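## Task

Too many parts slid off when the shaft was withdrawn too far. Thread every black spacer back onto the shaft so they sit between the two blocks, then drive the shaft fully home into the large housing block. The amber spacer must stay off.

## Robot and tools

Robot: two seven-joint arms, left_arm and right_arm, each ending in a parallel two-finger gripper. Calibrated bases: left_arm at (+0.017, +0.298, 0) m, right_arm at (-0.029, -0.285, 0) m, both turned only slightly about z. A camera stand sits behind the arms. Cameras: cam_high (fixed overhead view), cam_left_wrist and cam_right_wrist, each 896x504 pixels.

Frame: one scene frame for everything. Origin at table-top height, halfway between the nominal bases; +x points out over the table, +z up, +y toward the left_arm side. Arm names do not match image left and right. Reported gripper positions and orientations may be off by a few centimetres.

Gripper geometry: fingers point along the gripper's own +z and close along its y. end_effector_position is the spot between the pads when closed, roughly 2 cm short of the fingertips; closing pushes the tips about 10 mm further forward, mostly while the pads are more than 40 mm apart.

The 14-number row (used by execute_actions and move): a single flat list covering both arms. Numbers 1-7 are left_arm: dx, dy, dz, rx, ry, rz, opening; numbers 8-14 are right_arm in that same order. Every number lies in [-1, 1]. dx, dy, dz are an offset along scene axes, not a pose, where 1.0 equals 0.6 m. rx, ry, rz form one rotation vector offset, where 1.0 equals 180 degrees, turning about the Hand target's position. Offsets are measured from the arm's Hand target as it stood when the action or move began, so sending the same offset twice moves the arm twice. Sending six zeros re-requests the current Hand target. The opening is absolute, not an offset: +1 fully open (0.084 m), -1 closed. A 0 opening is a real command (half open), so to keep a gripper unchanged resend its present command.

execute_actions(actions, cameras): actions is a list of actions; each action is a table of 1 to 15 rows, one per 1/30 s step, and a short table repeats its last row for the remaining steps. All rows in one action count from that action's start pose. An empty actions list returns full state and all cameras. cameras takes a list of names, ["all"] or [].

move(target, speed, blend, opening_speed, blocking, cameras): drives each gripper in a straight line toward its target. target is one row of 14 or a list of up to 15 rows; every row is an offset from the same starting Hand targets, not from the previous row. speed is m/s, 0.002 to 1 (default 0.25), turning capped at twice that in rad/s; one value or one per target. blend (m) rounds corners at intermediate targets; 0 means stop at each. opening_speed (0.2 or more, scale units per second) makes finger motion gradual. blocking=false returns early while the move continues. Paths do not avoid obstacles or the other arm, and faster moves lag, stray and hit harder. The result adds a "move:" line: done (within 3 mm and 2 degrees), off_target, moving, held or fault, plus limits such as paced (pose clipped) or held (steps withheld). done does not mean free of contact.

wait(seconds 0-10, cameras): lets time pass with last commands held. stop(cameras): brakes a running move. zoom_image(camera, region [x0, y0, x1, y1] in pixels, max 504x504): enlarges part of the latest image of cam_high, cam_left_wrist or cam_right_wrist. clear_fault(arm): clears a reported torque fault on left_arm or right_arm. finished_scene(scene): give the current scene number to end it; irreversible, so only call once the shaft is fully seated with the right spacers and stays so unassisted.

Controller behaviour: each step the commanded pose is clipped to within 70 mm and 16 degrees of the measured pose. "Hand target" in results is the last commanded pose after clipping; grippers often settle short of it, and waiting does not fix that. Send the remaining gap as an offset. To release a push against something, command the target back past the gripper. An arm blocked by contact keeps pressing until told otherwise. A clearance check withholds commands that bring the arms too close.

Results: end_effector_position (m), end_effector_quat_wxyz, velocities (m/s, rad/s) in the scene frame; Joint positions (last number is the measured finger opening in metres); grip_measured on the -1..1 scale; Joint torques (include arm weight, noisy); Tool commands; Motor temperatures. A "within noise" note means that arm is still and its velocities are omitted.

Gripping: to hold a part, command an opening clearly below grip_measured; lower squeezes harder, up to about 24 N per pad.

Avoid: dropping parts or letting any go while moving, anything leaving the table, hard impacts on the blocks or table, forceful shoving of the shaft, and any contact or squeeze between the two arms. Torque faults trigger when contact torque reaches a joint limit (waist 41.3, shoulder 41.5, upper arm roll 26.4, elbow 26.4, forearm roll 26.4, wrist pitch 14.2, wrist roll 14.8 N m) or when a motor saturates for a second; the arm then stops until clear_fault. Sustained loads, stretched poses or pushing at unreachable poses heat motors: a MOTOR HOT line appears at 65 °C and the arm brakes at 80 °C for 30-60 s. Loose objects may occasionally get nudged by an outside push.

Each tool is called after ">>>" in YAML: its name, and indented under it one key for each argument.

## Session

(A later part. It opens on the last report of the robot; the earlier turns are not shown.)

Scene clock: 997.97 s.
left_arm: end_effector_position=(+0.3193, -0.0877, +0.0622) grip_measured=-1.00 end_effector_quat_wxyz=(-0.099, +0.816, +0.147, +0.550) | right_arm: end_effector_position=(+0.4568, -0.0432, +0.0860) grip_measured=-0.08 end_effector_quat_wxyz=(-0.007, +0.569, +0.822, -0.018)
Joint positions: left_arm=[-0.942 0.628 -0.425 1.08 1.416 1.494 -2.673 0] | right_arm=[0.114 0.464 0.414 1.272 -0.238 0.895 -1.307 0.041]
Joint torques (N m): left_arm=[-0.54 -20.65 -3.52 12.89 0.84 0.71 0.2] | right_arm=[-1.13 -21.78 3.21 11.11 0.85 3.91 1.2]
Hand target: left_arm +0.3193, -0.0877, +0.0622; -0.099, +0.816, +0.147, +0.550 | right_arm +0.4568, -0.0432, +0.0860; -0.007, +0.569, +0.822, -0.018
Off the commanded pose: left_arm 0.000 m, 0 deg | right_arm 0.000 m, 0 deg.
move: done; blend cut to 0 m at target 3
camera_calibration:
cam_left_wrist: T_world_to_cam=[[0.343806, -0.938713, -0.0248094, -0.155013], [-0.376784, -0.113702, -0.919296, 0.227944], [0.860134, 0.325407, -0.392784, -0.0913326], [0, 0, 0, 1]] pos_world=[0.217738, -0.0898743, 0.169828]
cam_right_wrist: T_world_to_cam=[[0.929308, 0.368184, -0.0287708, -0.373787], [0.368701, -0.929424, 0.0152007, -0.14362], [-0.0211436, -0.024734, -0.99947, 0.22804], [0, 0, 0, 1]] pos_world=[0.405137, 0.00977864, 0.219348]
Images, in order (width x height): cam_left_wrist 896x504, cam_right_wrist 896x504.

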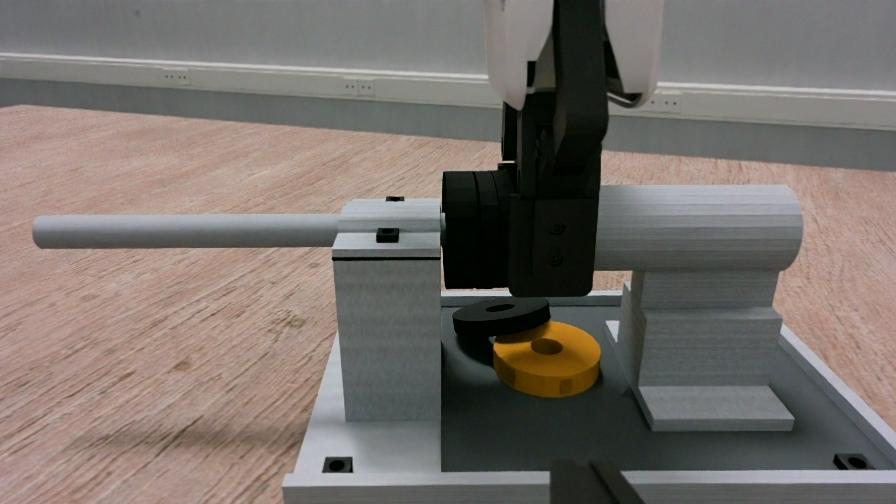

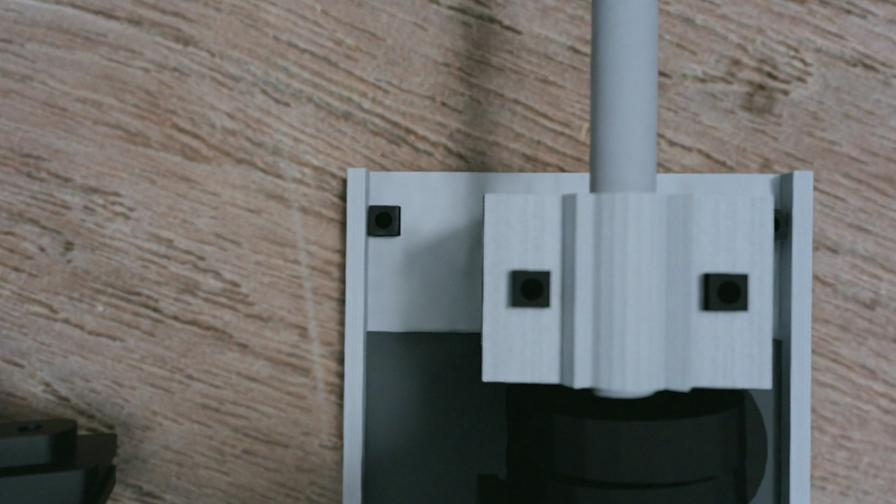

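>>> move:
  target:
    - [-0.08,0.146,0.23,-0.113,0.052,0.13,-0.5,0,0,0,0,0,0,-0.2]
    - [0.0,0.363,0.3,-0.377,0.1725,0.435,0.0,0,0,0,0,0,0,-0.2]
    - [0.135,0.3497,0.13,-0.377,0.1725,0.435,0.0,0,0,0,0,0,0,-0.2]
    - [0.135,0.3497,0.015,-0.377,0.1725,0.435,0.0,0,0,0,0,0,0,-0.2]
    - [0.135,0.3497,0.015,-0.377,0.1725,0.435,-0.8,0,0,0,0,0,0,-0.2]
  speed: [0.4,0.4,0.4,0.15,0.1]
  blend: [0.03,0.03,0.01,0,0]
  cameras: ["cam_left_wrist"]

Scene clock: 1013.20 s.
left_arm: end_effector_position=(+0.4002, +0.1221, +0.0712) grip_measured=-0.69 end_effector_quat_wxyz=(+0.000, +0.571, +0.821, +0.000) | right_arm: end_effector_position=(+0.4568, -0.0432, +0.0860) grip_measured=-0.08 end_effector_quat_wxyz=(-0.007, +0.569, +0.822, -0.018)
Joint positions: left_arm=[-0.479 0.1 0.077 0.731 -0.012 0.631 -2.349 0.014] | right_arm=[0.114 0.464 0.414 1.272 -0.238 0.895 -1.307 0.041]
Joint torques (N m): left_arm=[2.98 -16.04 2.29 20.25 0.63 -2.79 0.14] | right_arm=[-1.36 -21.4 2.75 11.41 0.72 3.47 1.31]
Hand target: left_arm +0.4003, +0.1221, +0.0712; +0.000, +0.571, +0.821, +0.000 | right_arm +0.4568, -0.0432, +0.0860; -0.007, +0.569, +0.822, -0.018
Off the commanded pose: left_arm 0.000 m, 0 deg | right_arm 0.000 m, 0 deg.
move: done; blend cut to 0 m at target 2
camera_calibration:
cam_left_wrist: T_world_to_cam=[[0.94577, 0.324809, -0.0043594, -0.382312], [0.324832, -0.945588, 0.0186194, 0.0445945], [0.00192555, -0.0190257, -0.999817, 0.203076], [0, 0, 0, 1]] pos_world=[0.346702, 0.17021, 0.200542]
Images, in order (width x height): cam_left_wrist 896x504.

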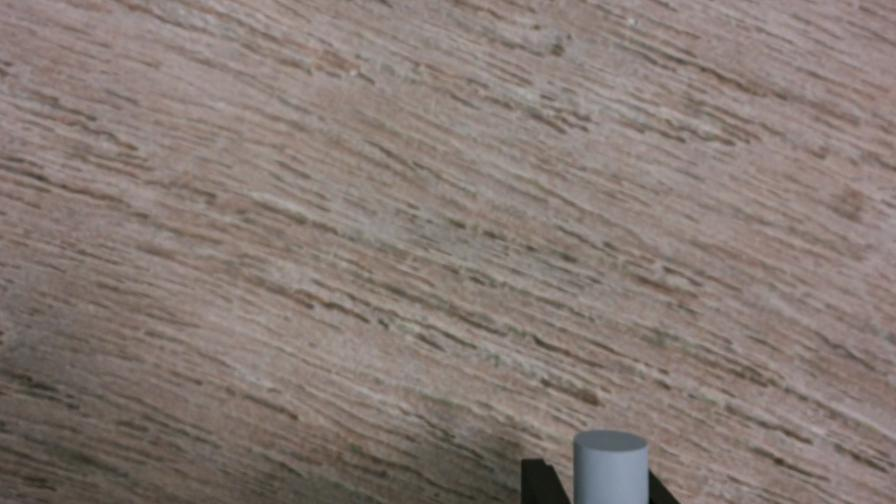

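>>> move:
  target:
    - [-0.0012,-0.0005,0,0,0,0,-0.8,-0.0012,0.0031,0,0,0,0,-0.25]
    - [0.002,-0.009,0,0,0,0,-0.8,-0.0012,0.0031,0,0,0,0,-0.25]
  speed: 0.015
  cameras: ["cam_left_wrist","cam_right_wrist"]

Scene clock: 1022.00 s.
left_arm: end_effector_position=(+0.4015, +0.1167, +0.0712) grip_measured=-0.69 end_effector_quat_wxyz=(+0.000, +0.571, +0.821, +0.000) | right_arm: end_effector_position=(+0.4561, -0.0414, +0.0860) grip_measured=-0.08 end_effector_quat_wxyz=(-0.007, +0.569, +0.822, -0.018)
Joint positions: left_arm=[-0.485 0.109 0.073 0.743 -0.012 0.634 -2.359 0.014] | right_arm=[0.117 0.465 0.414 1.273 -0.238 0.895 -1.304 0.041]
Joint torques (N m): left_arm=[-5.13 -17.5 -4.39 25.02 -0.89 -3.71 -0.05] | right_arm=[19.7 -19.01 16.65 9.94 4.01 1.21 0.73]
Hand target: left_arm +0.4015, +0.1167, +0.0712; +0.000, +0.571, +0.821, +0.000 | right_arm +0.4561, -0.0414, +0.0860; -0.007, +0.569, +0.822, -0.018
Off the commanded pose: left_arm 0.000 m, 0 deg | right_arm 0.000 m, 0 deg.
move: done
camera_calibration:
cam_left_wrist: T_world_to_cam=[[0.94574, 0.324898, -0.00420385, -0.381729], [0.324919, -0.945556, 0.0187794, 0.0390307], [0.00212642, -0.0191264, -0.999815, 0.202917], [0, 0, 0, 1]] pos_world=[0.347903, 0.16481, 0.200542]
cam_right_wrist: T_world_to_cam=[[0.929308, 0.368184, -0.0287708, -0.373799], [0.368701, -0.929424, 0.0152007, -0.141689], [-0.0211436, -0.024734, -0.99947, 0.22807], [0, 0, 0, 1]] pos_world=[0.404437, 0.0115786, 0.219348]
Images, in order (width x height): cam_left_wrist 896x504, cam_right_wrist 896x504.

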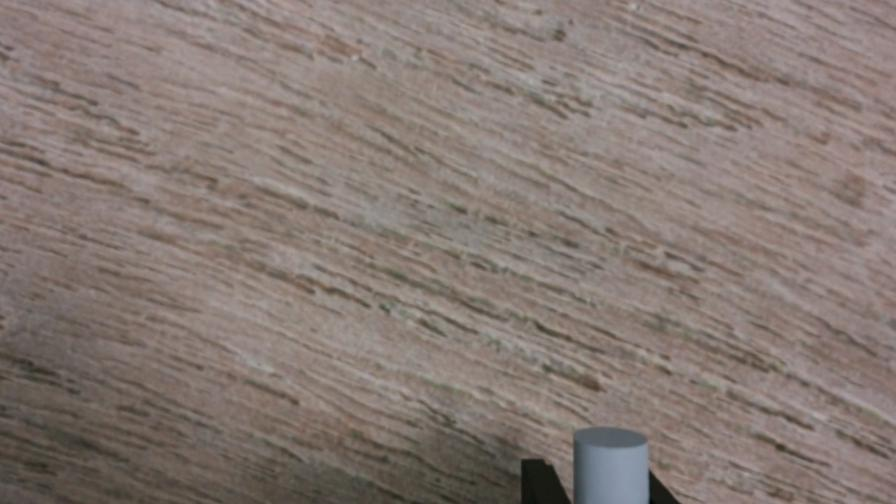

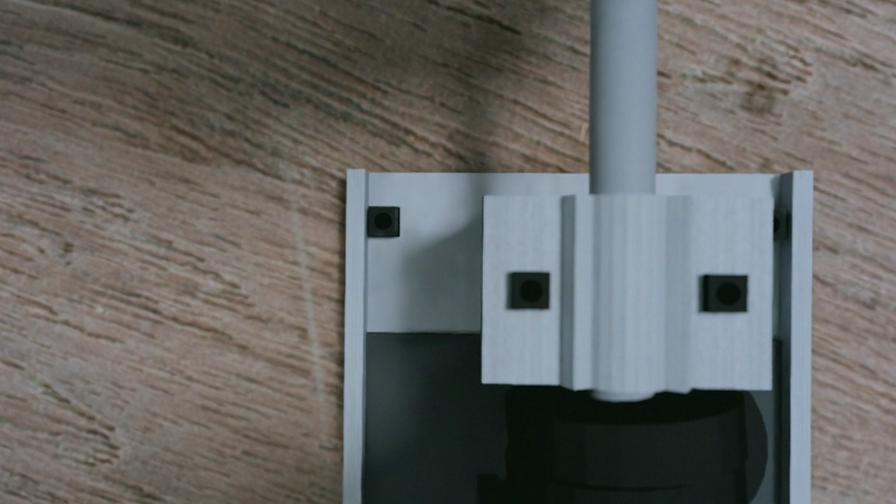

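>>> move:
  target:
    - [0,0,0,0,0,0,-0.9,0.0012,-0.0031,0,0,0,0,-0.1]
    - [0.002,-0.0052,0,0,0,0,-0.9,0.0012,-0.0031,0,0,0,0,-0.1]
    - [0.004,-0.0104,0,0,0,0,-0.9,0.0012,-0.0031,0,0,0,0,-0.1]
  speed: 0.015
  cameras: ["cam_left_wrist","cam_right_wrist"]

Scene clock: 1037.33 s.
left_arm: end_effector_position=(+0.4039, +0.1105, +0.0712) grip_measured=-0.69 end_effector_quat_wxyz=(+0.000, +0.571, +0.821, +0.000) | right_arm: end_effector_position=(+0.4568, -0.0432, +0.0860) grip_measured=-0.08 end_effector_quat_wxyz=(-0.007, +0.569, +0.822, -0.018)
Joint positions: left_arm=[-0.491 0.123 0.068 0.761 -0.013 0.638 -2.369 0.014] | right_arm=[0.114 0.464 0.414 1.272 -0.238 0.895 -1.307 0.041]
Joint torques (N m): left_arm=[-4.11 -17.9 -3.58 24.48 -0.75 -3.48 0.02] | right_arm=[-1.19 -21.81 2.61 11.52 0.8 3.8 1.49]
Hand target: left_arm +0.4039, +0.1105, +0.0712; +0.000, +0.571, +0.821, +0.000 | right_arm +0.4568, -0.0432, +0.0860; -0.007, +0.569, +0.822, -0.018
Off the commanded pose: left_arm 0.000 m, 0 deg | right_arm 0.000 m, 0 deg.
move: done
camera_calibration:
cam_left_wrist: T_world_to_cam=[[0.94574, 0.324898, -0.00420385, -0.381984], [0.324919, -0.945556, 0.0187794, 0.0323885], [0.00212642, -0.0191264, -0.999815, 0.202794], [0, 0, 0, 1]] pos_world=[0.350303, 0.15861, 0.200542]
cam_right_wrist: T_world_to_cam=[[0.929308, 0.368184, -0.0287708, -0.373787], [0.368701, -0.929424, 0.0152007, -0.14362], [-0.0211436, -0.024734, -0.99947, 0.22804], [0, 0, 0, 1]] pos_world=[0.405137, 0.00977864, 0.219348]
Images, in order (width x height): cam_left_wrist 896x504, cam_right_wrist 896x504.

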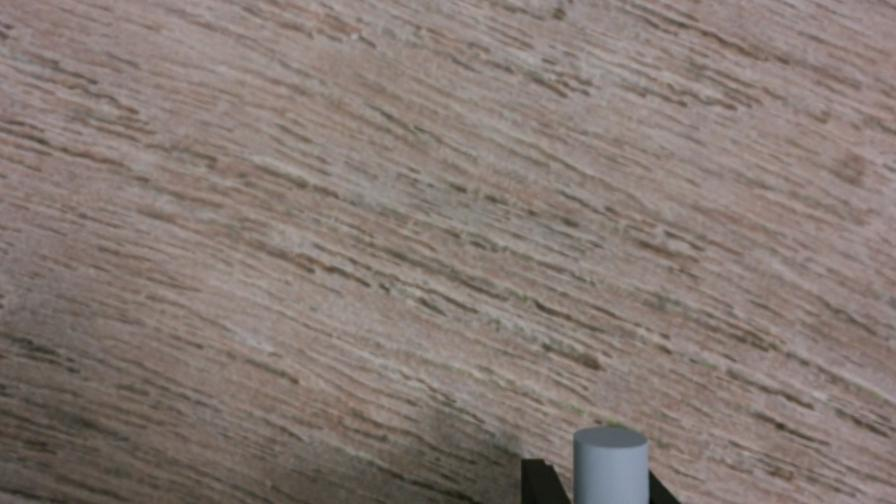

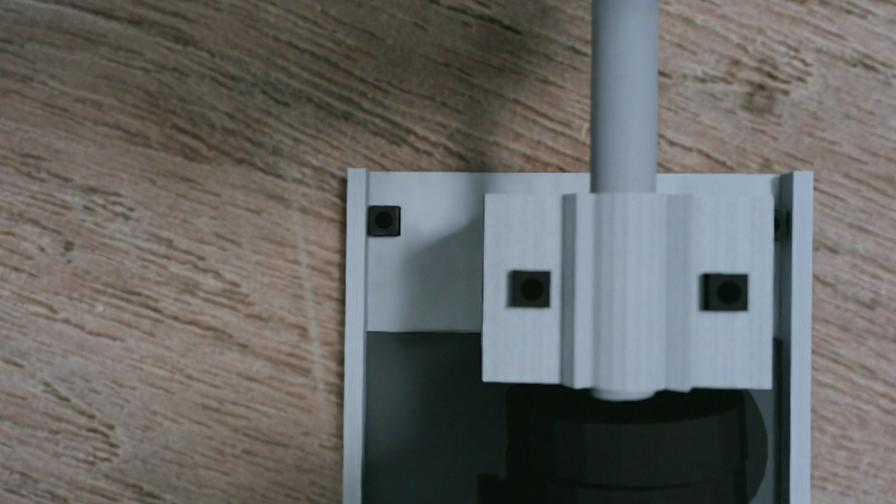

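>>> move:
  target:
    - [0,0,0,0,0,0,-0.9,0,0,0,0,0,0,0.4]
    - [0,0,0,0,0,0,-0.9,0,0,0.2,0,0,0,0.4]
  speed: 0.15
  cameras: ["cam_right_wrist"]

>>> zoom_image:
  camera: "cam_right_wrist"
  region: [440, 300, 740, 504]

Scene clock: 1045.27 s.
left_arm: end_effector_position=(+0.4039, +0.1105, +0.0712) grip_measured=-0.69 end_effector_quat_wxyz=(+0.000, +0.571, +0.821, +0.000) | right_arm: end_effector_position=(+0.4568, -0.0433, +0.2060) grip_measured=+0.39 end_effector_quat_wxyz=(-0.007, +0.569, +0.822, -0.018)
Joint positions: left_arm=[-0.491 0.123 0.068 0.761 -0.013 0.638 -2.369 0.014] | right_arm=[0.091 0.312 0.453 1.424 -0.148 1.184 -1.367 0.061]
Joint torques (N m): left_arm=[0.88 -16.11 -0.07 16.22 -0.16 -1.13 0.14] | right_arm=[0.89 -18.3 2.61 20.38 0.1 -1.38 -0.1]
Hand target: left_arm +0.4039, +0.1105, +0.0712; +0.000, +0.571, +0.821, +0.000 | right_arm +0.4568, -0.0432, +0.2060; -0.007, +0.569, +0.822, -0.018
Off the commanded pose: left_arm 0.000 m, 0 deg | right_arm 0.000 m, 0 deg.
move: done
camera_calibration:
cam_right_wrist: T_world_to_cam=[[0.929305, 0.368183, -0.0288636, -0.370265], [0.368701, -0.929424, 0.0151639, -0.145525], [-0.0212435, -0.0247339, -0.999468, 0.348014], [0, 0, 0, 1]] pos_world=[0.405138, 0.00967864, 0.339348]
Images, in order (width x height): cam_right_wrist 896x504.

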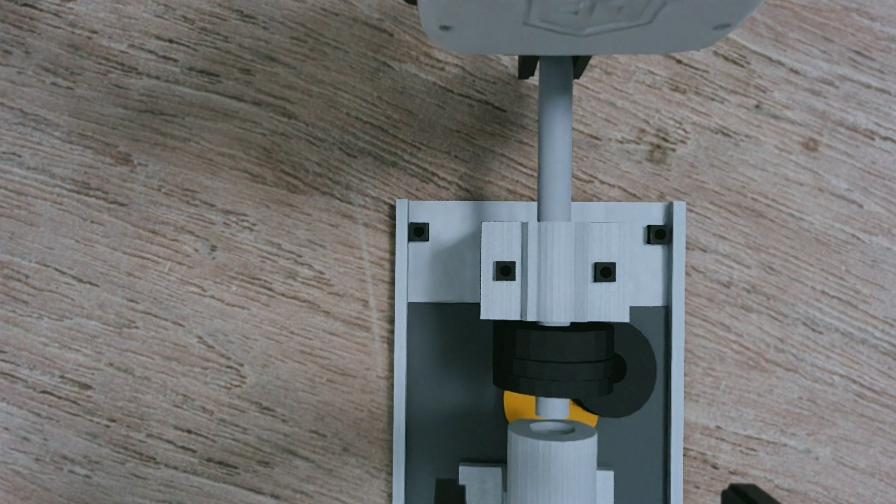

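Scaled by 1.680 from the camera's 896x504 image, which has a finer 1280x720 frame.

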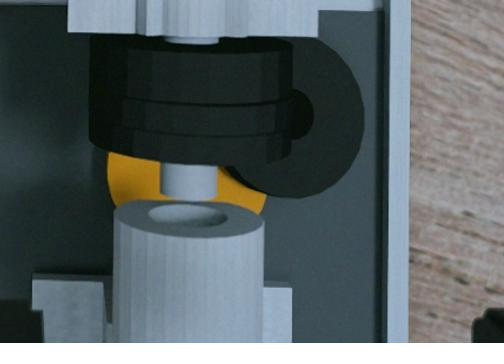

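>>> move:
  target:
    - [-0.0042,0.0109,0,0,0,0,-0.9,0.03,-0.03,0.0,0.0,0,0,1]
  speed: 0.04
  cameras: ["cam_right_wrist","cam_left_wrist"]

>>> zoom_image:
  camera: "cam_right_wrist"
  region: [400, 200, 700, 450]

Scene clock: 1054.17 s.
left_arm: end_effector_position=(+0.4014, +0.1170, +0.0712) grip_measured=-0.69 end_effector_quat_wxyz=(+0.000, +0.571, +0.821, +0.000) | right_arm: end_effector_position=(+0.4748, -0.0612, +0.2060) grip_measured=+1.00 end_effector_quat_wxyz=(-0.007, +0.569, +0.822, -0.018)
Joint positions: left_arm=[-0.485 0.108 0.073 0.742 -0.012 0.634 -2.358 0.014] | right_arm=[0.07 0.341 0.436 1.466 -0.157 1.197 -1.407 0.084]
Joint torques (N m): left_arm=[0.75 -16.82 -0.15 15.98 0.29 -1.2 0.31] | right_arm=[-0.64 -18.11 2.04 20.27 -0.1 -1.43 -0.1]
Hand target: left_arm +0.4014, +0.1170, +0.0712; +0.000, +0.571, +0.821, +0.000 | right_arm +0.4748, -0.0612, +0.2060; -0.007, +0.569, +0.822, -0.018
Off the commanded pose: left_arm 0.000 m, 0 deg | right_arm 0.000 m, 0 deg.
move: done
camera_calibration:
cam_left_wrist: T_world_to_cam=[[0.94574, 0.324898, -0.00420385, -0.381731], [0.324919, -0.945556, 0.0187794, 0.0393469], [0.00212642, -0.0191264, -0.999815, 0.202923], [0, 0, 0, 1]] pos_world=[0.347803, 0.16511, 0.200542]
cam_right_wrist: T_world_to_cam=[[0.929294, 0.368218, -0.0287706, -0.380429], [0.368734, -0.929411, 0.0151991, -0.168824], [-0.0211432, -0.0247331, -0.99947, 0.347912], [0, 0, 0, 1]] pos_world=[0.423138, -0.00822138, 0.339348]
Images, in order (width x height): cam_left_wrist 896x504, cam_right_wrist 896x504.

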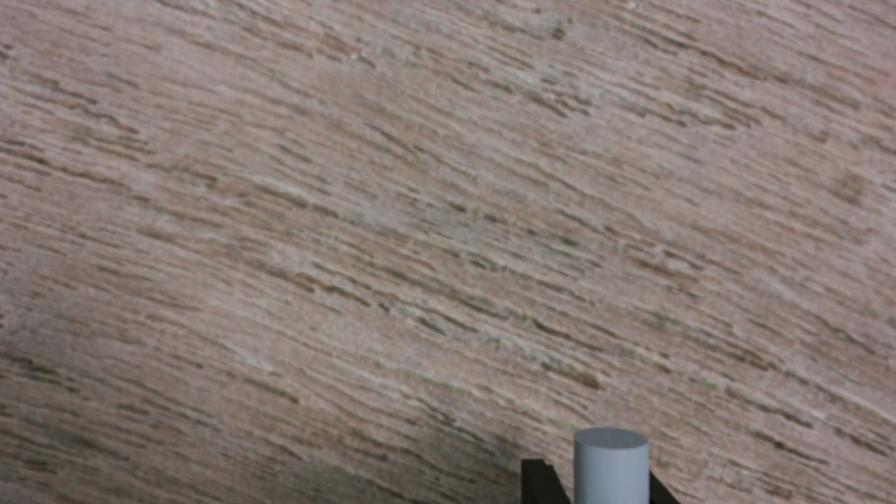

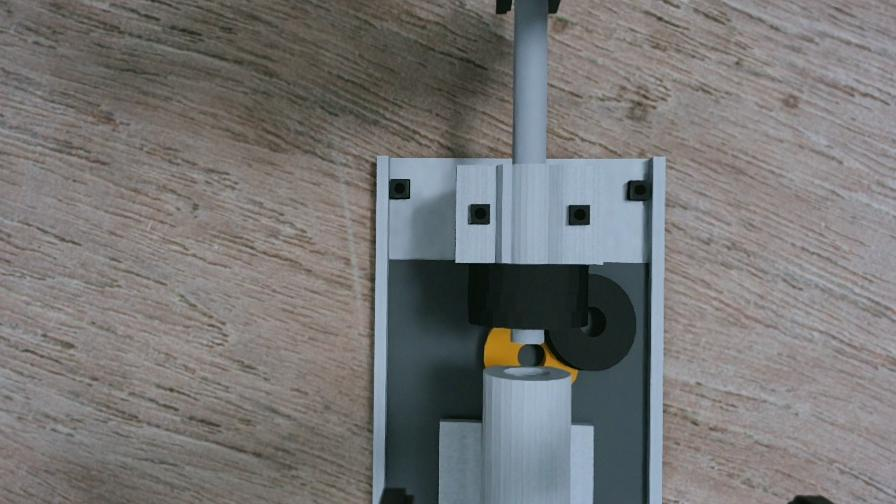

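Scaled by 1.680 from the camera's 896x504 image, which has a finer 1280x720 frame.

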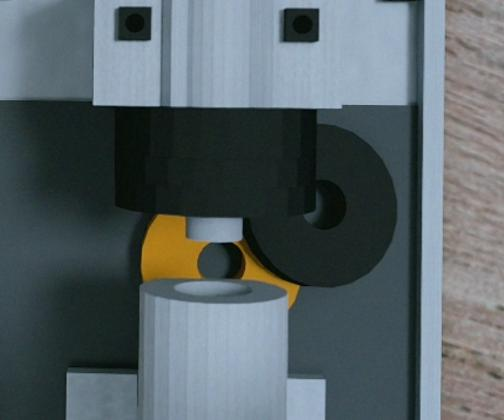

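>>> move:
  target:
    - [-0.0024,0.0062,0,0,0,0,-0.9,0.0537,0.0867,0.0,-0.0025,-0.0134,-0.4977,-0.9]
  speed: 0.5
  cameras: ["cam_right_wrist"]

Scene clock: 1111.47 s.
left_arm: end_effector_position=(+0.3999, +0.1207, +0.0712) grip_measured=-0.69 end_effector_quat_wxyz=(+0.000, +0.571, +0.821, +0.000) | right_arm: end_effector_position=(+0.5071, -0.0092, +0.2060) grip_measured=-0.92 end_effector_quat_wxyz=(+0.000, +0.983, +0.183, +0.000)
Joint positions: left_arm=[-0.481 0.1 0.076 0.732 -0.012 0.631 -2.352 0.014] | right_arm=[0.319 0.476 0.232 1.679 -0.113 1.216 0.176 0.003]
Joint torques (N m): left_arm=[0.64 -16.62 -0.03 15.85 0.2 -1.18 0.32] | right_arm=[1.37 -21.21 1.34 20.83 -0.3 -1.51 0.22]
Hand target: left_arm +0.3999, +0.1207, +0.0712; +0.000, +0.571, +0.821, +0.000 | right_arm +0.5071, -0.0092, +0.2060; +0.000, +0.983, +0.183, +0.001
Off the commanded pose: left_arm 0.000 m, 0 deg | right_arm 0.000 m, 0 deg.
move: done
camera_calibration:
cam_right_wrist: T_world_to_cam=[[0.374942, -0.927006, 0.00884877, -0.168099], [-0.927043, -0.374893, 0.00678082, 0.53149], [-0.00296852, -0.0107456, -0.999938, 0.340947], [0, 0, 0, 1]] pos_world=[0.556754, 0.0470865, 0.338809]
Images, in order (width x height): cam_right_wrist 896x504.

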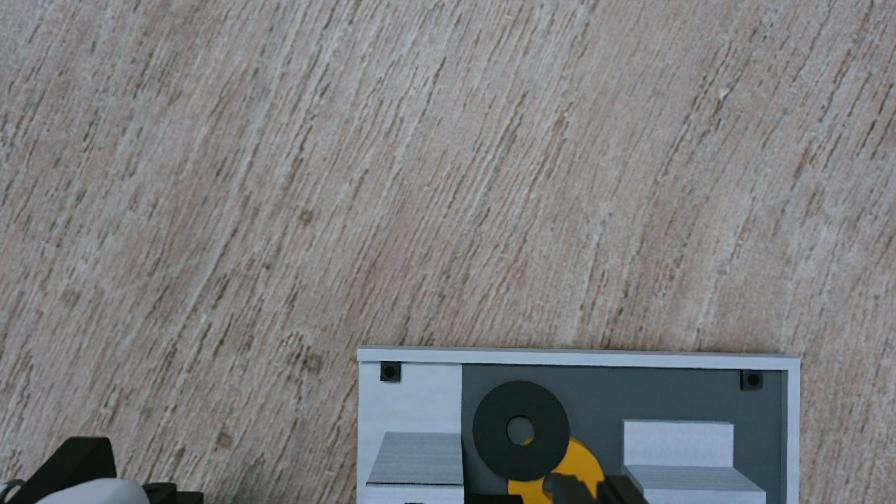

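>>> move:
  target:
    - [0,0,0,0,0,0,-0.9,0.0053,0.0048,-0.17,-0.0338,0.0882,0,-1]
    - [0,0,0,0,0,0,-0.9,0.0053,0.0048,-0.265,-0.0338,0.0882,0,-1]
  speed: [0.3,0.08]
  cameras: ["cam_right_wrist","cam_high"]

>>> zoom_image:
  camera: "cam_high"
  region: [370, 230, 520, 380]

Scene clock: 1121.87 s.
left_arm: end_effector_position=(+0.3999, +0.1207, +0.0712) grip_measured=-0.69 end_effector_quat_wxyz=(+0.000, +0.571, +0.821, +0.000) | right_arm: end_effector_position=(+0.5103, -0.0063, +0.0471) grip_measured=-1.00 end_effector_quat_wxyz=(+0.027, +0.972, +0.181, -0.145)
Joint positions: left_arm=[-0.481 0.1 0.076 0.732 -0.012 0.631 -2.352 0.014] | right_arm=[0.37 0.947 0.203 2.032 -0.13 1.393 0.167 0]
Joint torques (N m): left_arm=[0.54 -16.56 -0.07 16.02 0.09 -1.26 0.24] | right_arm=[1.2 -25.46 1.73 19.46 -0.19 -1.13 0.31]
Hand target: left_arm +0.3999, +0.1207, +0.0712; +0.000, +0.571, +0.821, +0.000 | right_arm +0.5102, -0.0063, +0.0470; +0.027, +0.972, +0.181, -0.145
Off the commanded pose: left_arm 0.000 m, 0 deg | right_arm 0.000 m, 0 deg.
move: done
camera_calibration:
cam_right_wrist: T_world_to_cam=[[0.376558, -0.926388, 0.00312885, -0.165775], [-0.884443, -0.358499, 0.298729, 0.501235], [-0.275617, -0.115256, -0.954333, 0.318316], [0, 0, 0, 1]] pos_world=[0.593471, 0.0628082, 0.154565]
Images, in order (width x height): cam_high 896x504, cam_right_wrist 896x504.

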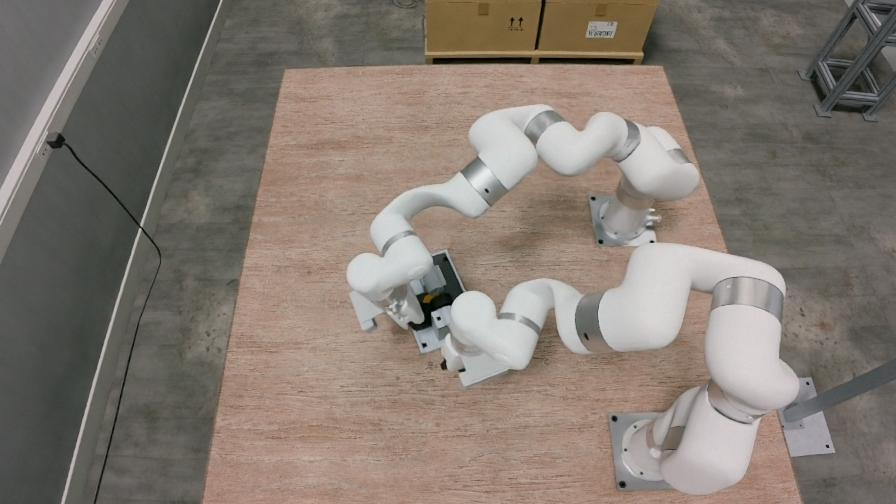

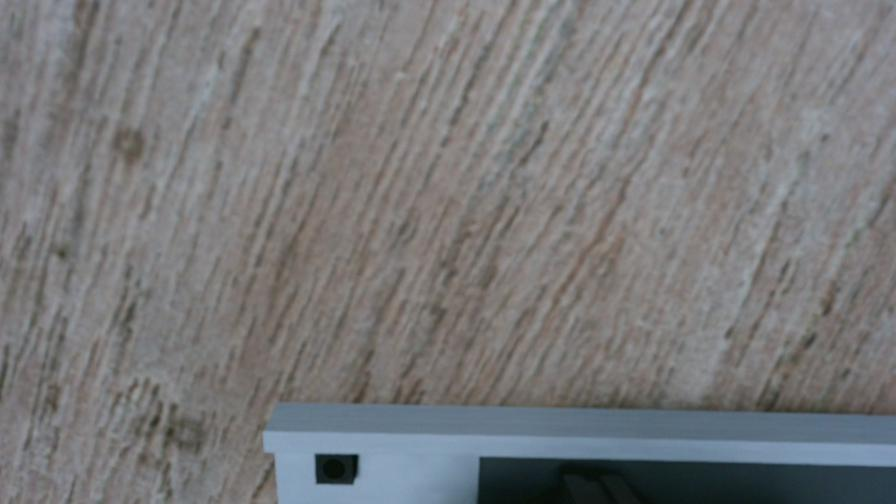

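Scaled by 3.360 from the camera's 896x504 image, which has a finer 1280x720 frame.

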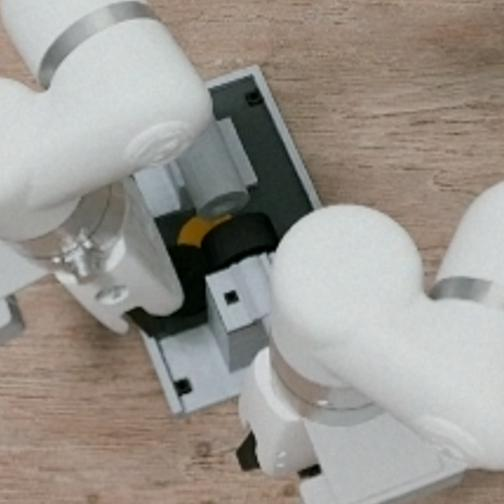

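>>> move:
  target:
    - [0,0,0,0,0,0,-0.9,0,0,-0.0085,0,0,0,-1]
  speed: 0.02
  cameras: ["cam_right_wrist"]

Scene clock: 1129.80 s.
left_arm: end_effector_position=(+0.3999, +0.1207, +0.0712) grip_measured=-0.69 end_effector_quat_wxyz=(+0.000, +0.571, +0.821, +0.000) | right_arm: end_effector_position=(+0.5103, -0.0063, +0.0420) grip_measured=-1.00 end_effector_quat_wxyz=(+0.027, +0.972, +0.181, -0.145)
Joint positions: left_arm=[-0.481 0.1 0.076 0.732 -0.012 0.631 -2.352 0.014] | right_arm=[0.37 0.954 0.202 2.029 -0.131 1.383 0.167 0]
Joint torques (N m): left_arm=[0.43 -16.57 -0.13 16 0.18 -1.1 0.37] | right_arm=[1.22 -24.46 1.72 17.69 -0.17 -1.14 0.3]
Hand target: left_arm +0.3999, +0.1207, +0.0712; +0.000, +0.571, +0.821, +0.000 | right_arm +0.5102, -0.0063, +0.0419; +0.027, +0.972, +0.181, -0.145
Off the commanded pose: left_arm 0.000 m, 0 deg | right_arm 0.000 m, 0 deg.
move: done
camera_calibration:
cam_right_wrist: T_world_to_cam=[[0.376559, -0.926387, 0.00312854, -0.16576], [-0.884442, -0.3585, 0.298729, 0.502758], [-0.275617, -0.115256, -0.954333, 0.313449], [0, 0, 0, 1]] pos_world=[0.593471, 0.0628082, 0.149465]
Images, in order (width x height): cam_right_wrist 896x504.

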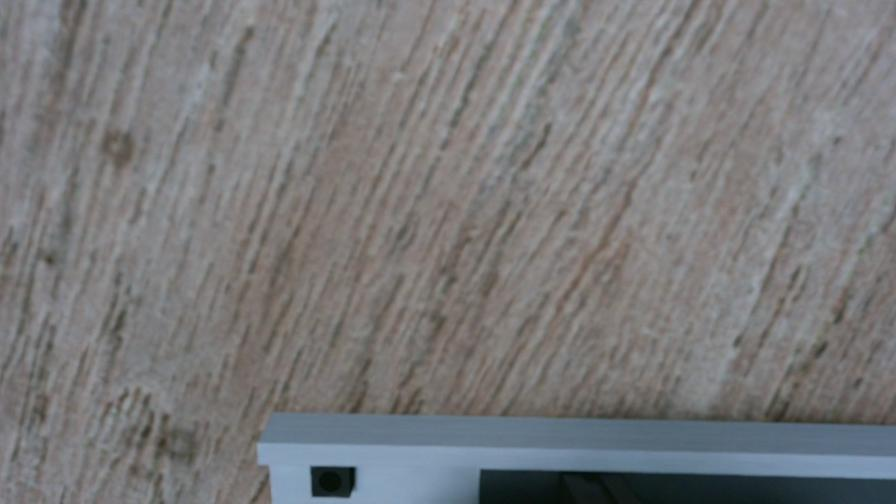

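>>> move:
  target:
    - [0,0,0,0,0,0,-0.9,0,0,-0.005,0,0,0,-1]
  speed: 0.02

Scene clock: 1133.17 s.
left_arm: end_effector_position=(+0.3999, +0.1207, +0.0712) grip_measured=-0.69 end_effector_quat_wxyz=(+0.000, +0.571, +0.821, +0.000) | right_arm: end_effector_position=(+0.5104, -0.0063, +0.0392) grip_measured=-1.00 end_effector_quat_wxyz=(+0.027, +0.972, +0.181, -0.145)
Joint positions: left_arm=[-0.481 0.1 0.076 0.732 -0.012 0.631 -2.352 0.014] | right_arm=[0.37 0.958 0.202 2.028 -0.132 1.378 0.167 0]
Joint torques (N m): left_arm=[0.36 -16.59 -0.05 16.14 0.15 -1.12 0.28] | right_arm=[1.11 -6.69 -0.34 0.32 -0.5 -0.82 0.2]
Hand target: left_arm +0.3999, +0.1207, +0.0712; +0.000, +0.571, +0.821, +0.000 | right_arm +0.5102, -0.0063, +0.0389; +0.027, +0.972, +0.181, -0.145
Off the commanded pose: left_arm 0.000 m, 0 deg | right_arm 0.000 m, 0 deg.
move: done

>>> move:
  target:
    - [0,0,0,0,0,0,-0.9,0.0117,0.0045,0,0,0,0,-1]
    - [0,0,0,0,0,0,-0.9,0.0117,0.0045,0.15,0,0,0,-1]
    - [0,0,0,0,0,0,-0.9,0.0,0.0,0.265,0.0338,-0.0882,0,-1]
  speed: [0.03,0.15,0.3]
  cameras: ["cam_right_wrist"]

Scene clock: 1140.03 s.
left_arm: end_effector_position=(+0.3999, +0.1207, +0.0712) grip_measured=-0.69 end_effector_quat_wxyz=(+0.000, +0.571, +0.821, +0.000) | right_arm: end_effector_position=(+0.5033, -0.0109, +0.0422) grip_measured=-1.00 end_effector_quat_wxyz=(+0.035, +0.969, +0.181, -0.167)
Joint positions: left_arm=[-0.481 0.1 0.076 0.732 -0.012 0.631 -2.352 0.014] | right_arm=[0.374 0.974 0.201 2.066 -0.132 1.447 0.165 0]
Joint torques (N m): left_arm=[0.53 -16.46 -0.05 16.18 0.14 -1.15 0.26] | right_arm=[-0.67 -15.62 0.22 5.61 -0.51 2.21 0.04]
Hand target: left_arm +0.3999, +0.1207, +0.0712; +0.000, +0.571, +0.821, +0.000 | right_arm +0.5033, -0.0109, +0.0422; +0.035, +0.969, +0.181, -0.167 (not the last commanded pose)
Tool commands: left_gripper/opening=-0.9 right_gripper/opening=-1.0
Off the commanded pose: left_arm 0.000 m, 0 deg | right_arm 0.156 m, 20 deg.
TORQUE FAULT: the external load on joint 6 (wrist pitch) of the right arm reached its load limit, and that arm stopped. The contact can be on any part of that arm beyond that joint, not only on its tool. A torque fault puts only its own arm into a fault stop. That arm's remaining commands of this call were not run. The hold on joint 6 (wrist pitch) of that arm was moved back by the arm itself, up to 3 degrees, as the stop began. That arm is still stopped at the end of this call. While its stop runs, that arm, its gripper or tool too, takes no new command.
CLEAR FAULT: the right arm stays stopped (state 4) until you call clear_fault(arm="right_arm").
End effector pose when the fault began: right_arm: position (+0.5131, -0.0053, +0.0393), quat_wxyz (+0.028, +0.972, +0.181, -0.147)
Joint positions when the fault began: right_arm=[0.374 0.977 0.201 2.063 -0.133 1.398 0.165 0]
move: fault (right_arm); path passed 0 of 3 targets
camera_calibration:
cam_right_wrist: T_world_to_cam=[[0.379336, -0.925208, 0.00974976, -0.169074], [-0.870347, -0.353227, 0.343113, 0.485994], [-0.314007, -0.138641, -0.939244, 0.329618], [0, 0, 0, 1]] pos_world=[0.590622, 0.0609363, 0.144489]
Images, in order (width x height): cam_right_wrist 896x504.

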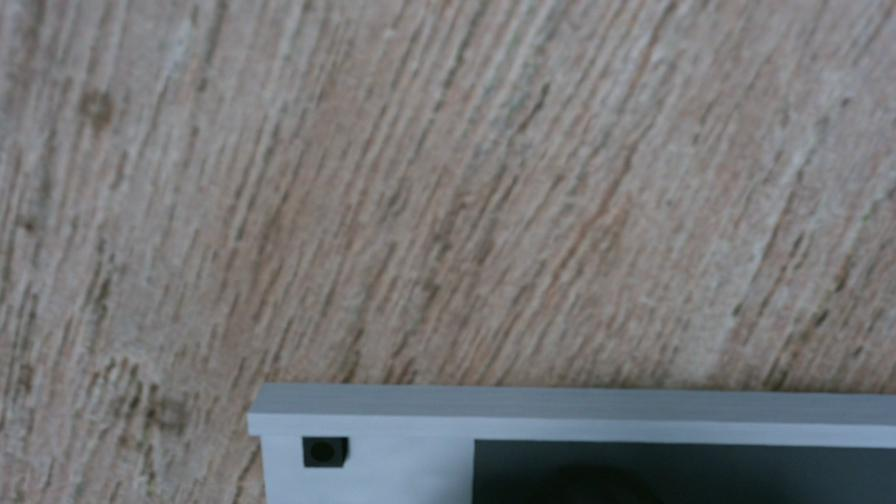

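>>> clear_fault:
  arm: "right_arm"

>>> move:
  target:
    - [0,0,0,0,0,0,-0.9,0.003,0.001,0.1,0,0,0,-1]
    - [0,0,0,0,0,0,-0.9,0.006,0.0,0.26,0.0338,-0.0882,0,0.4]
  speed: [0.15,0.3]
  cameras: ["cam_right_wrist"]

>>> zoom_image:
  camera: "cam_right_wrist"
  region: [340, 320, 700, 504]

Scene clock: 1145.43 s.
left_arm: end_effector_position=(+0.3999, +0.1207, +0.0712) grip_measured=-0.69 end_effector_quat_wxyz=(+0.000, +0.571, +0.821, +0.000) | right_arm: end_effector_position=(+0.5033, -0.0109, +0.0422) grip_measured=-1.00 end_effector_quat_wxyz=(+0.035, +0.969, +0.181, -0.167)
Joint positions: left_arm=[-0.481 0.1 0.076 0.732 -0.012 0.631 -2.352 0.014] | right_arm=[0.374 0.974 0.201 2.066 -0.132 1.447 0.165 0]
Joint torques (N m): left_arm=[0.47 -16.4 -0.09 16.01 0.05 -1.17 0.24] | right_arm=[-0.7 -15.6 -0.02 5.71 -0.42 2.2 0.07]
Hand target: left_arm +0.3999, +0.1207, +0.0712; +0.000, +0.571, +0.821, +0.000 | right_arm +0.5033, -0.0109, +0.0422; +0.035, +0.969, +0.181, -0.167 (not the last commanded pose)
Tool commands: left_gripper/opening=-0.9 right_gripper/opening=-1.0
Off the commanded pose: left_arm 0.000 m, 0 deg | right_arm 0.156 m, 20 deg.
TORQUE FAULT, CONTINUED: the right arm's stop, for the torque fault of joint 6 (wrist pitch) that an earlier result reported, is over. The call counts as one of the actions that you can send in this scene. The hold on joint 6 (wrist pitch) of that arm was moved back by the arm itself, up to 3 degrees, as the stop began. That arm's target is now where it stood when the stop ended, not its last command. That arm's gripper keeps its grip as last carried out, and that arm accepts commands again: back off and push less far.
CLEAR FAULT: your call cleared the right arm's torque fault. If a joint's load stays at its limit, that arm stops again at once.

Scene clock: 1147.73 s.
left_arm: end_effector_position=(+0.3999, +0.1207, +0.0712) grip_measured=-0.69 end_effector_quat_wxyz=(+0.000, +0.571, +0.821, +0.000) | right_arm: end_effector_position=(+0.5069, -0.0109, +0.1982) grip_measured=+0.39 end_effector_quat_wxyz=(+0.008, +0.983, +0.183, -0.022)
Joint positions: left_arm=[-0.481 0.1 0.076 0.732 -0.012 0.631 -2.352 0.014] | right_arm=[0.326 0.521 0.23 1.735 -0.121 1.274 0.177 0.061]
Joint torques (N m): left_arm=[0.45 -16.52 -0.26 16.09 0.07 -1.09 0.21] | right_arm=[-0.59 -22.39 1.97 20.1 0.05 -1.48 -0.09]
Hand target: left_arm +0.3999, +0.1207, +0.0712; +0.000, +0.571, +0.821, +0.000 | right_arm +0.5069, -0.0109, +0.1982; +0.008, +0.983, +0.183, -0.022
Off the commanded pose: left_arm 0.000 m, 0 deg | right_arm 0.000 m, 0 deg.
move: done
camera_calibration:
cam_right_wrist: T_world_to_cam=[[0.375698, -0.926602, 0.0161317, -0.171433], [-0.925719, -0.374408, 0.0535113, 0.520803], [-0.0435439, -0.0350375, -0.998437, 0.353005], [0, 0, 0, 1]] pos_world=[0.561895, 0.0485112, 0.327349]
Images, in order (width x height): cam_right_wrist 896x504.

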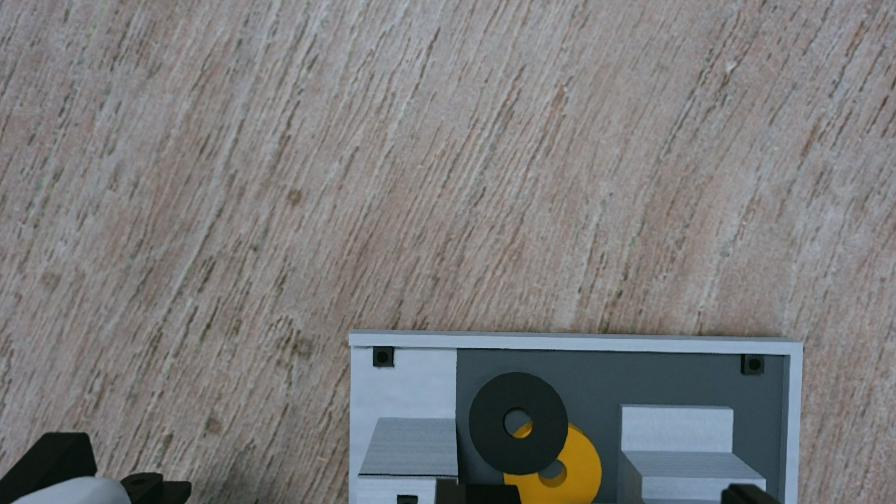

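Scaled by 1.400 from the camera's 896x504 image, which has a finer 1280x720 frame.

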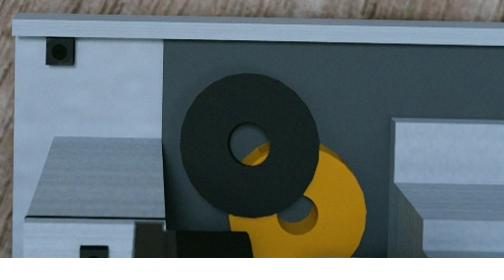

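>>> move:
  target:
    - [0,0,0,0,0,0,-0.9,0.0107,0.0078,-0.17,-0.0288,0.0753,0,0.4]
    - [0,0,0,0,0,0,-0.9,0.0107,0.0078,-0.2735,-0.0288,0.0753,0,0.4]
    - [0,0,0,0,0,0,-0.9,0.0107,0.0078,-0.2735,-0.0288,0.0753,0,-0.1]
  speed: [0.3,0.06,0.05]
  opening_speed: 1
  cameras: ["cam_right_wrist"]

Scene clock: 1164.40 s.
left_arm: end_effector_position=(+0.3999, +0.1207, +0.0712) grip_measured=-0.69 end_effector_quat_wxyz=(+0.000, +0.571, +0.821, +0.000) | right_arm: end_effector_position=(+0.5242, -0.0014, +0.0679) grip_measured=+0.19 end_effector_quat_wxyz=(+0.026, +0.976, +0.182, -0.119)
Joint positions: left_arm=[-0.481 0.1 0.076 0.732 -0.012 0.631 -2.352 0.014] | right_arm=[0.376 0.928 0.2 2.06 -0.14 1.388 0.167 0.052]
Joint torques (N m): left_arm=[0.32 -16.48 -0.18 16.03 -0.03 -1.18 0.16] | right_arm=[-0.45 -25.65 1.45 19.14 -0.24 -1.11 0.28]
Hand target: left_arm +0.3999, +0.1207, +0.0712; +0.000, +0.571, +0.821, +0.000 | right_arm +0.5242, -0.0014, +0.0679; +0.026, +0.976, +0.182, -0.119 (not the last commanded pose)
Tool commands: left_gripper/opening=-0.9 right_gripper/opening=+0.2
Off the commanded pose: left_arm 0.000 m, 0 deg | right_arm 0.036 m, 3 deg.
TORQUE FAULT: the external load on joint 2 (shoulder) of the right arm reached its load limit, and that arm stopped. The contact can be on any part of that arm beyond that joint, not only on its tool. A torque fault puts only its own arm into a fault stop. That arm's remaining commands of this call were not run. The hold on joint 2 (shoulder) of that arm was moved back by the arm itself, up to 3 degrees, as the stop began. That arm is still stopped at the end of this call. While its stop runs, that arm, its gripper or tool too, takes no new command.
CLEAR FAULT: the right arm stays stopped (state 4) until you call clear_fault(arm="right_arm").
End effector pose when the fault began: right_arm: position (+0.5136, -0.0054, +0.0359), quat_wxyz (+0.031, +0.972, +0.182, -0.144)
Joint positions when the fault began: right_arm=[0.376 0.981 0.2 2.06 -0.14 1.389 0.168 0.056]
move: fault (right_arm)
camera_calibration:
cam_right_wrist: T_world_to_cam=[[0.379389, -0.925162, 0.011766, -0.168534], [-0.89724, -0.364775, 0.248794, 0.519196], [-0.225883, -0.104947, -0.968485, 0.317518], [0, 0, 0, 1]] pos_world=[0.601505, 0.0667904, 0.180321]
Images, in order (width x height): cam_right_wrist 896x504.

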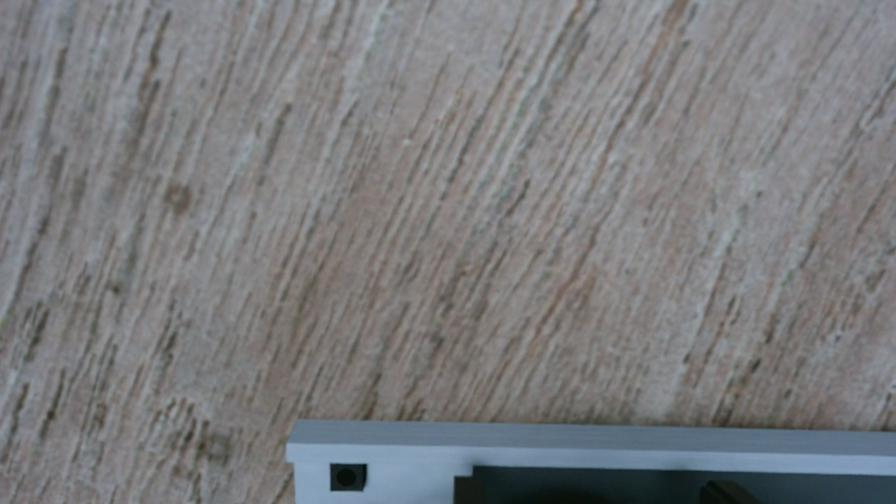

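>>> clear_fault:
  arm: "right_arm"

>>> move:
  target:
    - [0,0,0,0,0,0,-0.9,0,0,0.05,-0.006,0.0156,0,-1]
    - [0,0,0,0,0,0,-0.9,-0.0387,0.0457,0.03,-0.006,0.0156,0,-1]
    - [0,0,0,0,0,0,-0.9,-0.0387,0.0457,-0.0475,-0.006,0.0156,0,-1]
  speed: [0.1,0.2,0.05]
  cameras: ["cam_right_wrist"]

Scene clock: 1189.63 s.
left_arm: end_effector_position=(+0.3999, +0.1207, +0.0712) grip_measured=-0.69 end_effector_quat_wxyz=(+0.000, +0.571, +0.821, +0.000) | right_arm: end_effector_position=(+0.5241, -0.0014, +0.0679) grip_measured=+0.19 end_effector_quat_wxyz=(+0.026, +0.976, +0.182, -0.119)
Joint positions: left_arm=[-0.481 0.1 0.076 0.732 -0.012 0.631 -2.352 0.014] | right_arm=[0.376 0.928 0.2 2.06 -0.14 1.388 0.167 0.052]
Joint torques (N m): left_arm=[0.43 -16.38 -0.34 16.05 -0.05 -1.17 0.08] | right_arm=[-0.36 -25.34 1.57 19.03 -0.36 -1.1 0.29]
Hand target: left_arm +0.3999, +0.1207, +0.0712; +0.000, +0.571, +0.821, +0.000 | right_arm +0.5241, -0.0014, +0.0679; +0.026, +0.976, +0.182, -0.119 (not the last commanded pose)
Tool commands: left_gripper/opening=-0.9 right_gripper/opening=+0.2
Off the commanded pose: left_arm 0.000 m, 0 deg | right_arm 0.036 m, 3 deg.
TORQUE FAULT, CONTINUED: the right arm's stop, for the torque fault of joint 2 (shoulder) that an earlier result reported, is over. The call counts as one of the actions that you can send in this scene. The hold on joint 2 (shoulder) of that arm was moved back by the arm itself, up to 3 degrees, as the stop began. That arm's target is now where it stood when the stop ended, not its last command. That arm's gripper keeps its grip as last carried out, and that arm accepts commands again: back off and push less far.
CLEAR FAULT: your call cleared the right arm's torque fault. If a joint's load stays at its limit, that arm stops again at once.

Scene clock: 1192.07 s.
left_arm: end_effector_position=(+0.3999, +0.1207, +0.0712) grip_measured=-0.69 end_effector_quat_wxyz=(+0.000, +0.571, +0.821, +0.000) | right_arm: end_effector_position=(+0.5010, +0.0261, +0.0399) grip_measured=-1.00 end_effector_quat_wxyz=(+0.031, +0.972, +0.182, -0.144)
Joint positions: left_arm=[-0.481 0.1 0.076 0.732 -0.012 0.631 -2.352 0.014] | right_arm=[0.426 0.995 0.207 2.096 -0.132 1.409 0.214 0]
Joint torques (N m): left_arm=[0.27 -16.27 -0.28 16.09 -0.09 -1.12 0.2] | right_arm=[1.33 -9.5 0.07 7.15 -0.67 -4.92 0.24]
Hand target: left_arm +0.3999, +0.1207, +0.0712; +0.000, +0.571, +0.821, +0.000 | right_arm +0.5009, +0.0260, +0.0394; +0.031, +0.972, +0.182, -0.144
Off the commanded pose: left_arm 0.000 m, 0 deg | right_arm 0.000 m, 0 deg.
move: done
camera_calibration:
cam_right_wrist: T_world_to_cam=[[0.379905, -0.924965, 0.0105969, -0.134302], [-0.883901, -0.359614, 0.298994, 0.506533], [-0.272748, -0.122956, -0.954196, 0.311347], [0, 0, 0, 1]] pos_world=[0.583666, 0.0962137, 0.147059]
Images, in order (width x height): cam_right_wrist 896x504.

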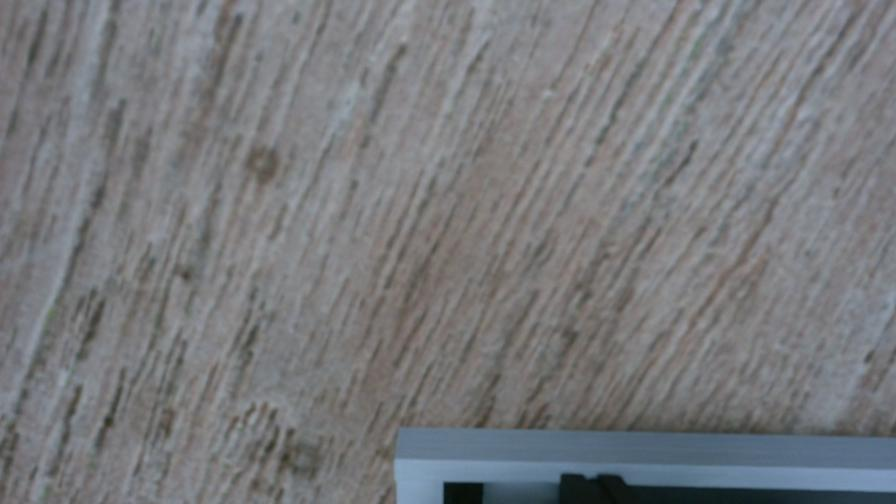

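>>> move:
  target:
    - [0,0,0,0,0,0,-0.9,0,0,0.1,0,0,0,-0.286]
    - [0,0,0,0,0,0,-0.9,0.0103,-0.0587,0.2,0.0338,-0.0882,0,-0.286]
  speed: [0.1,0.3]
  cameras: ["cam_right_wrist"]

>>> zoom_image:
  camera: "cam_right_wrist"
  region: [400, 320, 700, 504]

Scene clock: 1221.87 s.
left_arm: end_effector_position=(+0.3999, +0.1207, +0.0712) grip_measured=-0.69 end_effector_quat_wxyz=(+0.000, +0.571, +0.821, +0.000) | right_arm: end_effector_position=(+0.5071, -0.0092, +0.1594) grip_measured=-0.30 end_effector_quat_wxyz=(+0.004, +0.983, +0.183, +0.001)
Joint positions: left_arm=[-0.481 0.1 0.076 0.732 -0.012 0.631 -2.352 0.014] | right_arm=[0.325 0.511 0.222 1.598 -0.131 1.102 0.188 0.031]
Joint torques (N m): left_arm=[0.27 -16.28 -0.31 16.13 -0.07 -1.08 0.19] | right_arm=[-0.61 -22.3 2.02 19.66 0 -1.85 -0.09]
Hand target: left_arm +0.3999, +0.1207, +0.0712; +0.000, +0.571, +0.821, +0.000 | right_arm +0.5071, -0.0092, +0.1594; +0.004, +0.983, +0.183, +0.001
Off the commanded pose: left_arm 0.000 m, 0 deg | right_arm 0.000 m, 0 deg.
move: done
camera_calibration:
cam_right_wrist: T_world_to_cam=[[0.37602, -0.926454, 0.0170689, -0.169531], [-0.926611, -0.37595, 0.0072944, 0.53151], [-0.000340897, -0.018559, -0.999828, 0.292837], [0, 0, 0, 1]] pos_world=[0.55635, 0.0481929, 0.291803]
Images, in order (width x height): cam_right_wrist 896x504.

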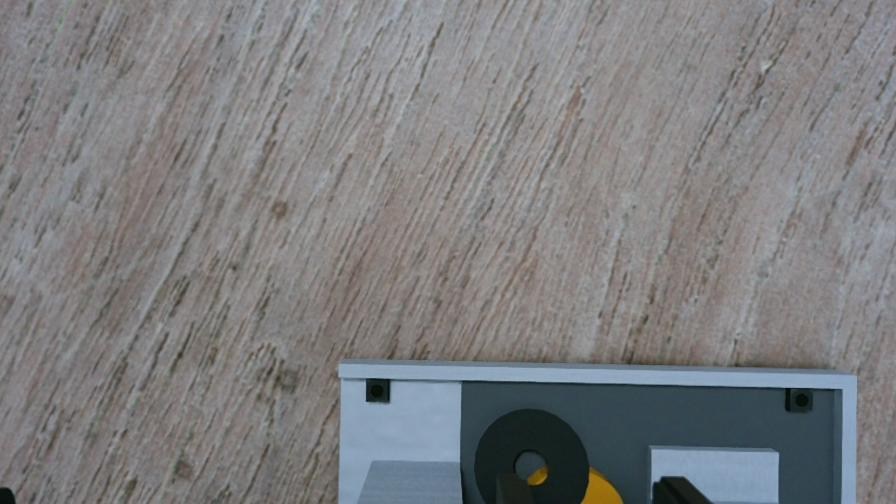

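Scaled by 1.680 from the camera's 896x504 image, which has a finer 1280x720 frame.

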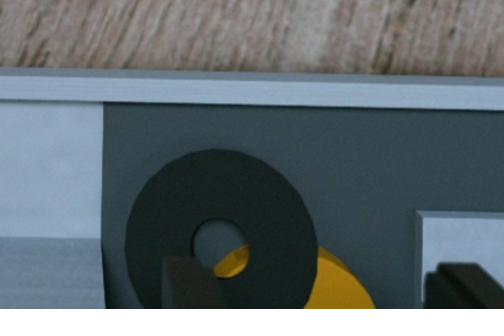

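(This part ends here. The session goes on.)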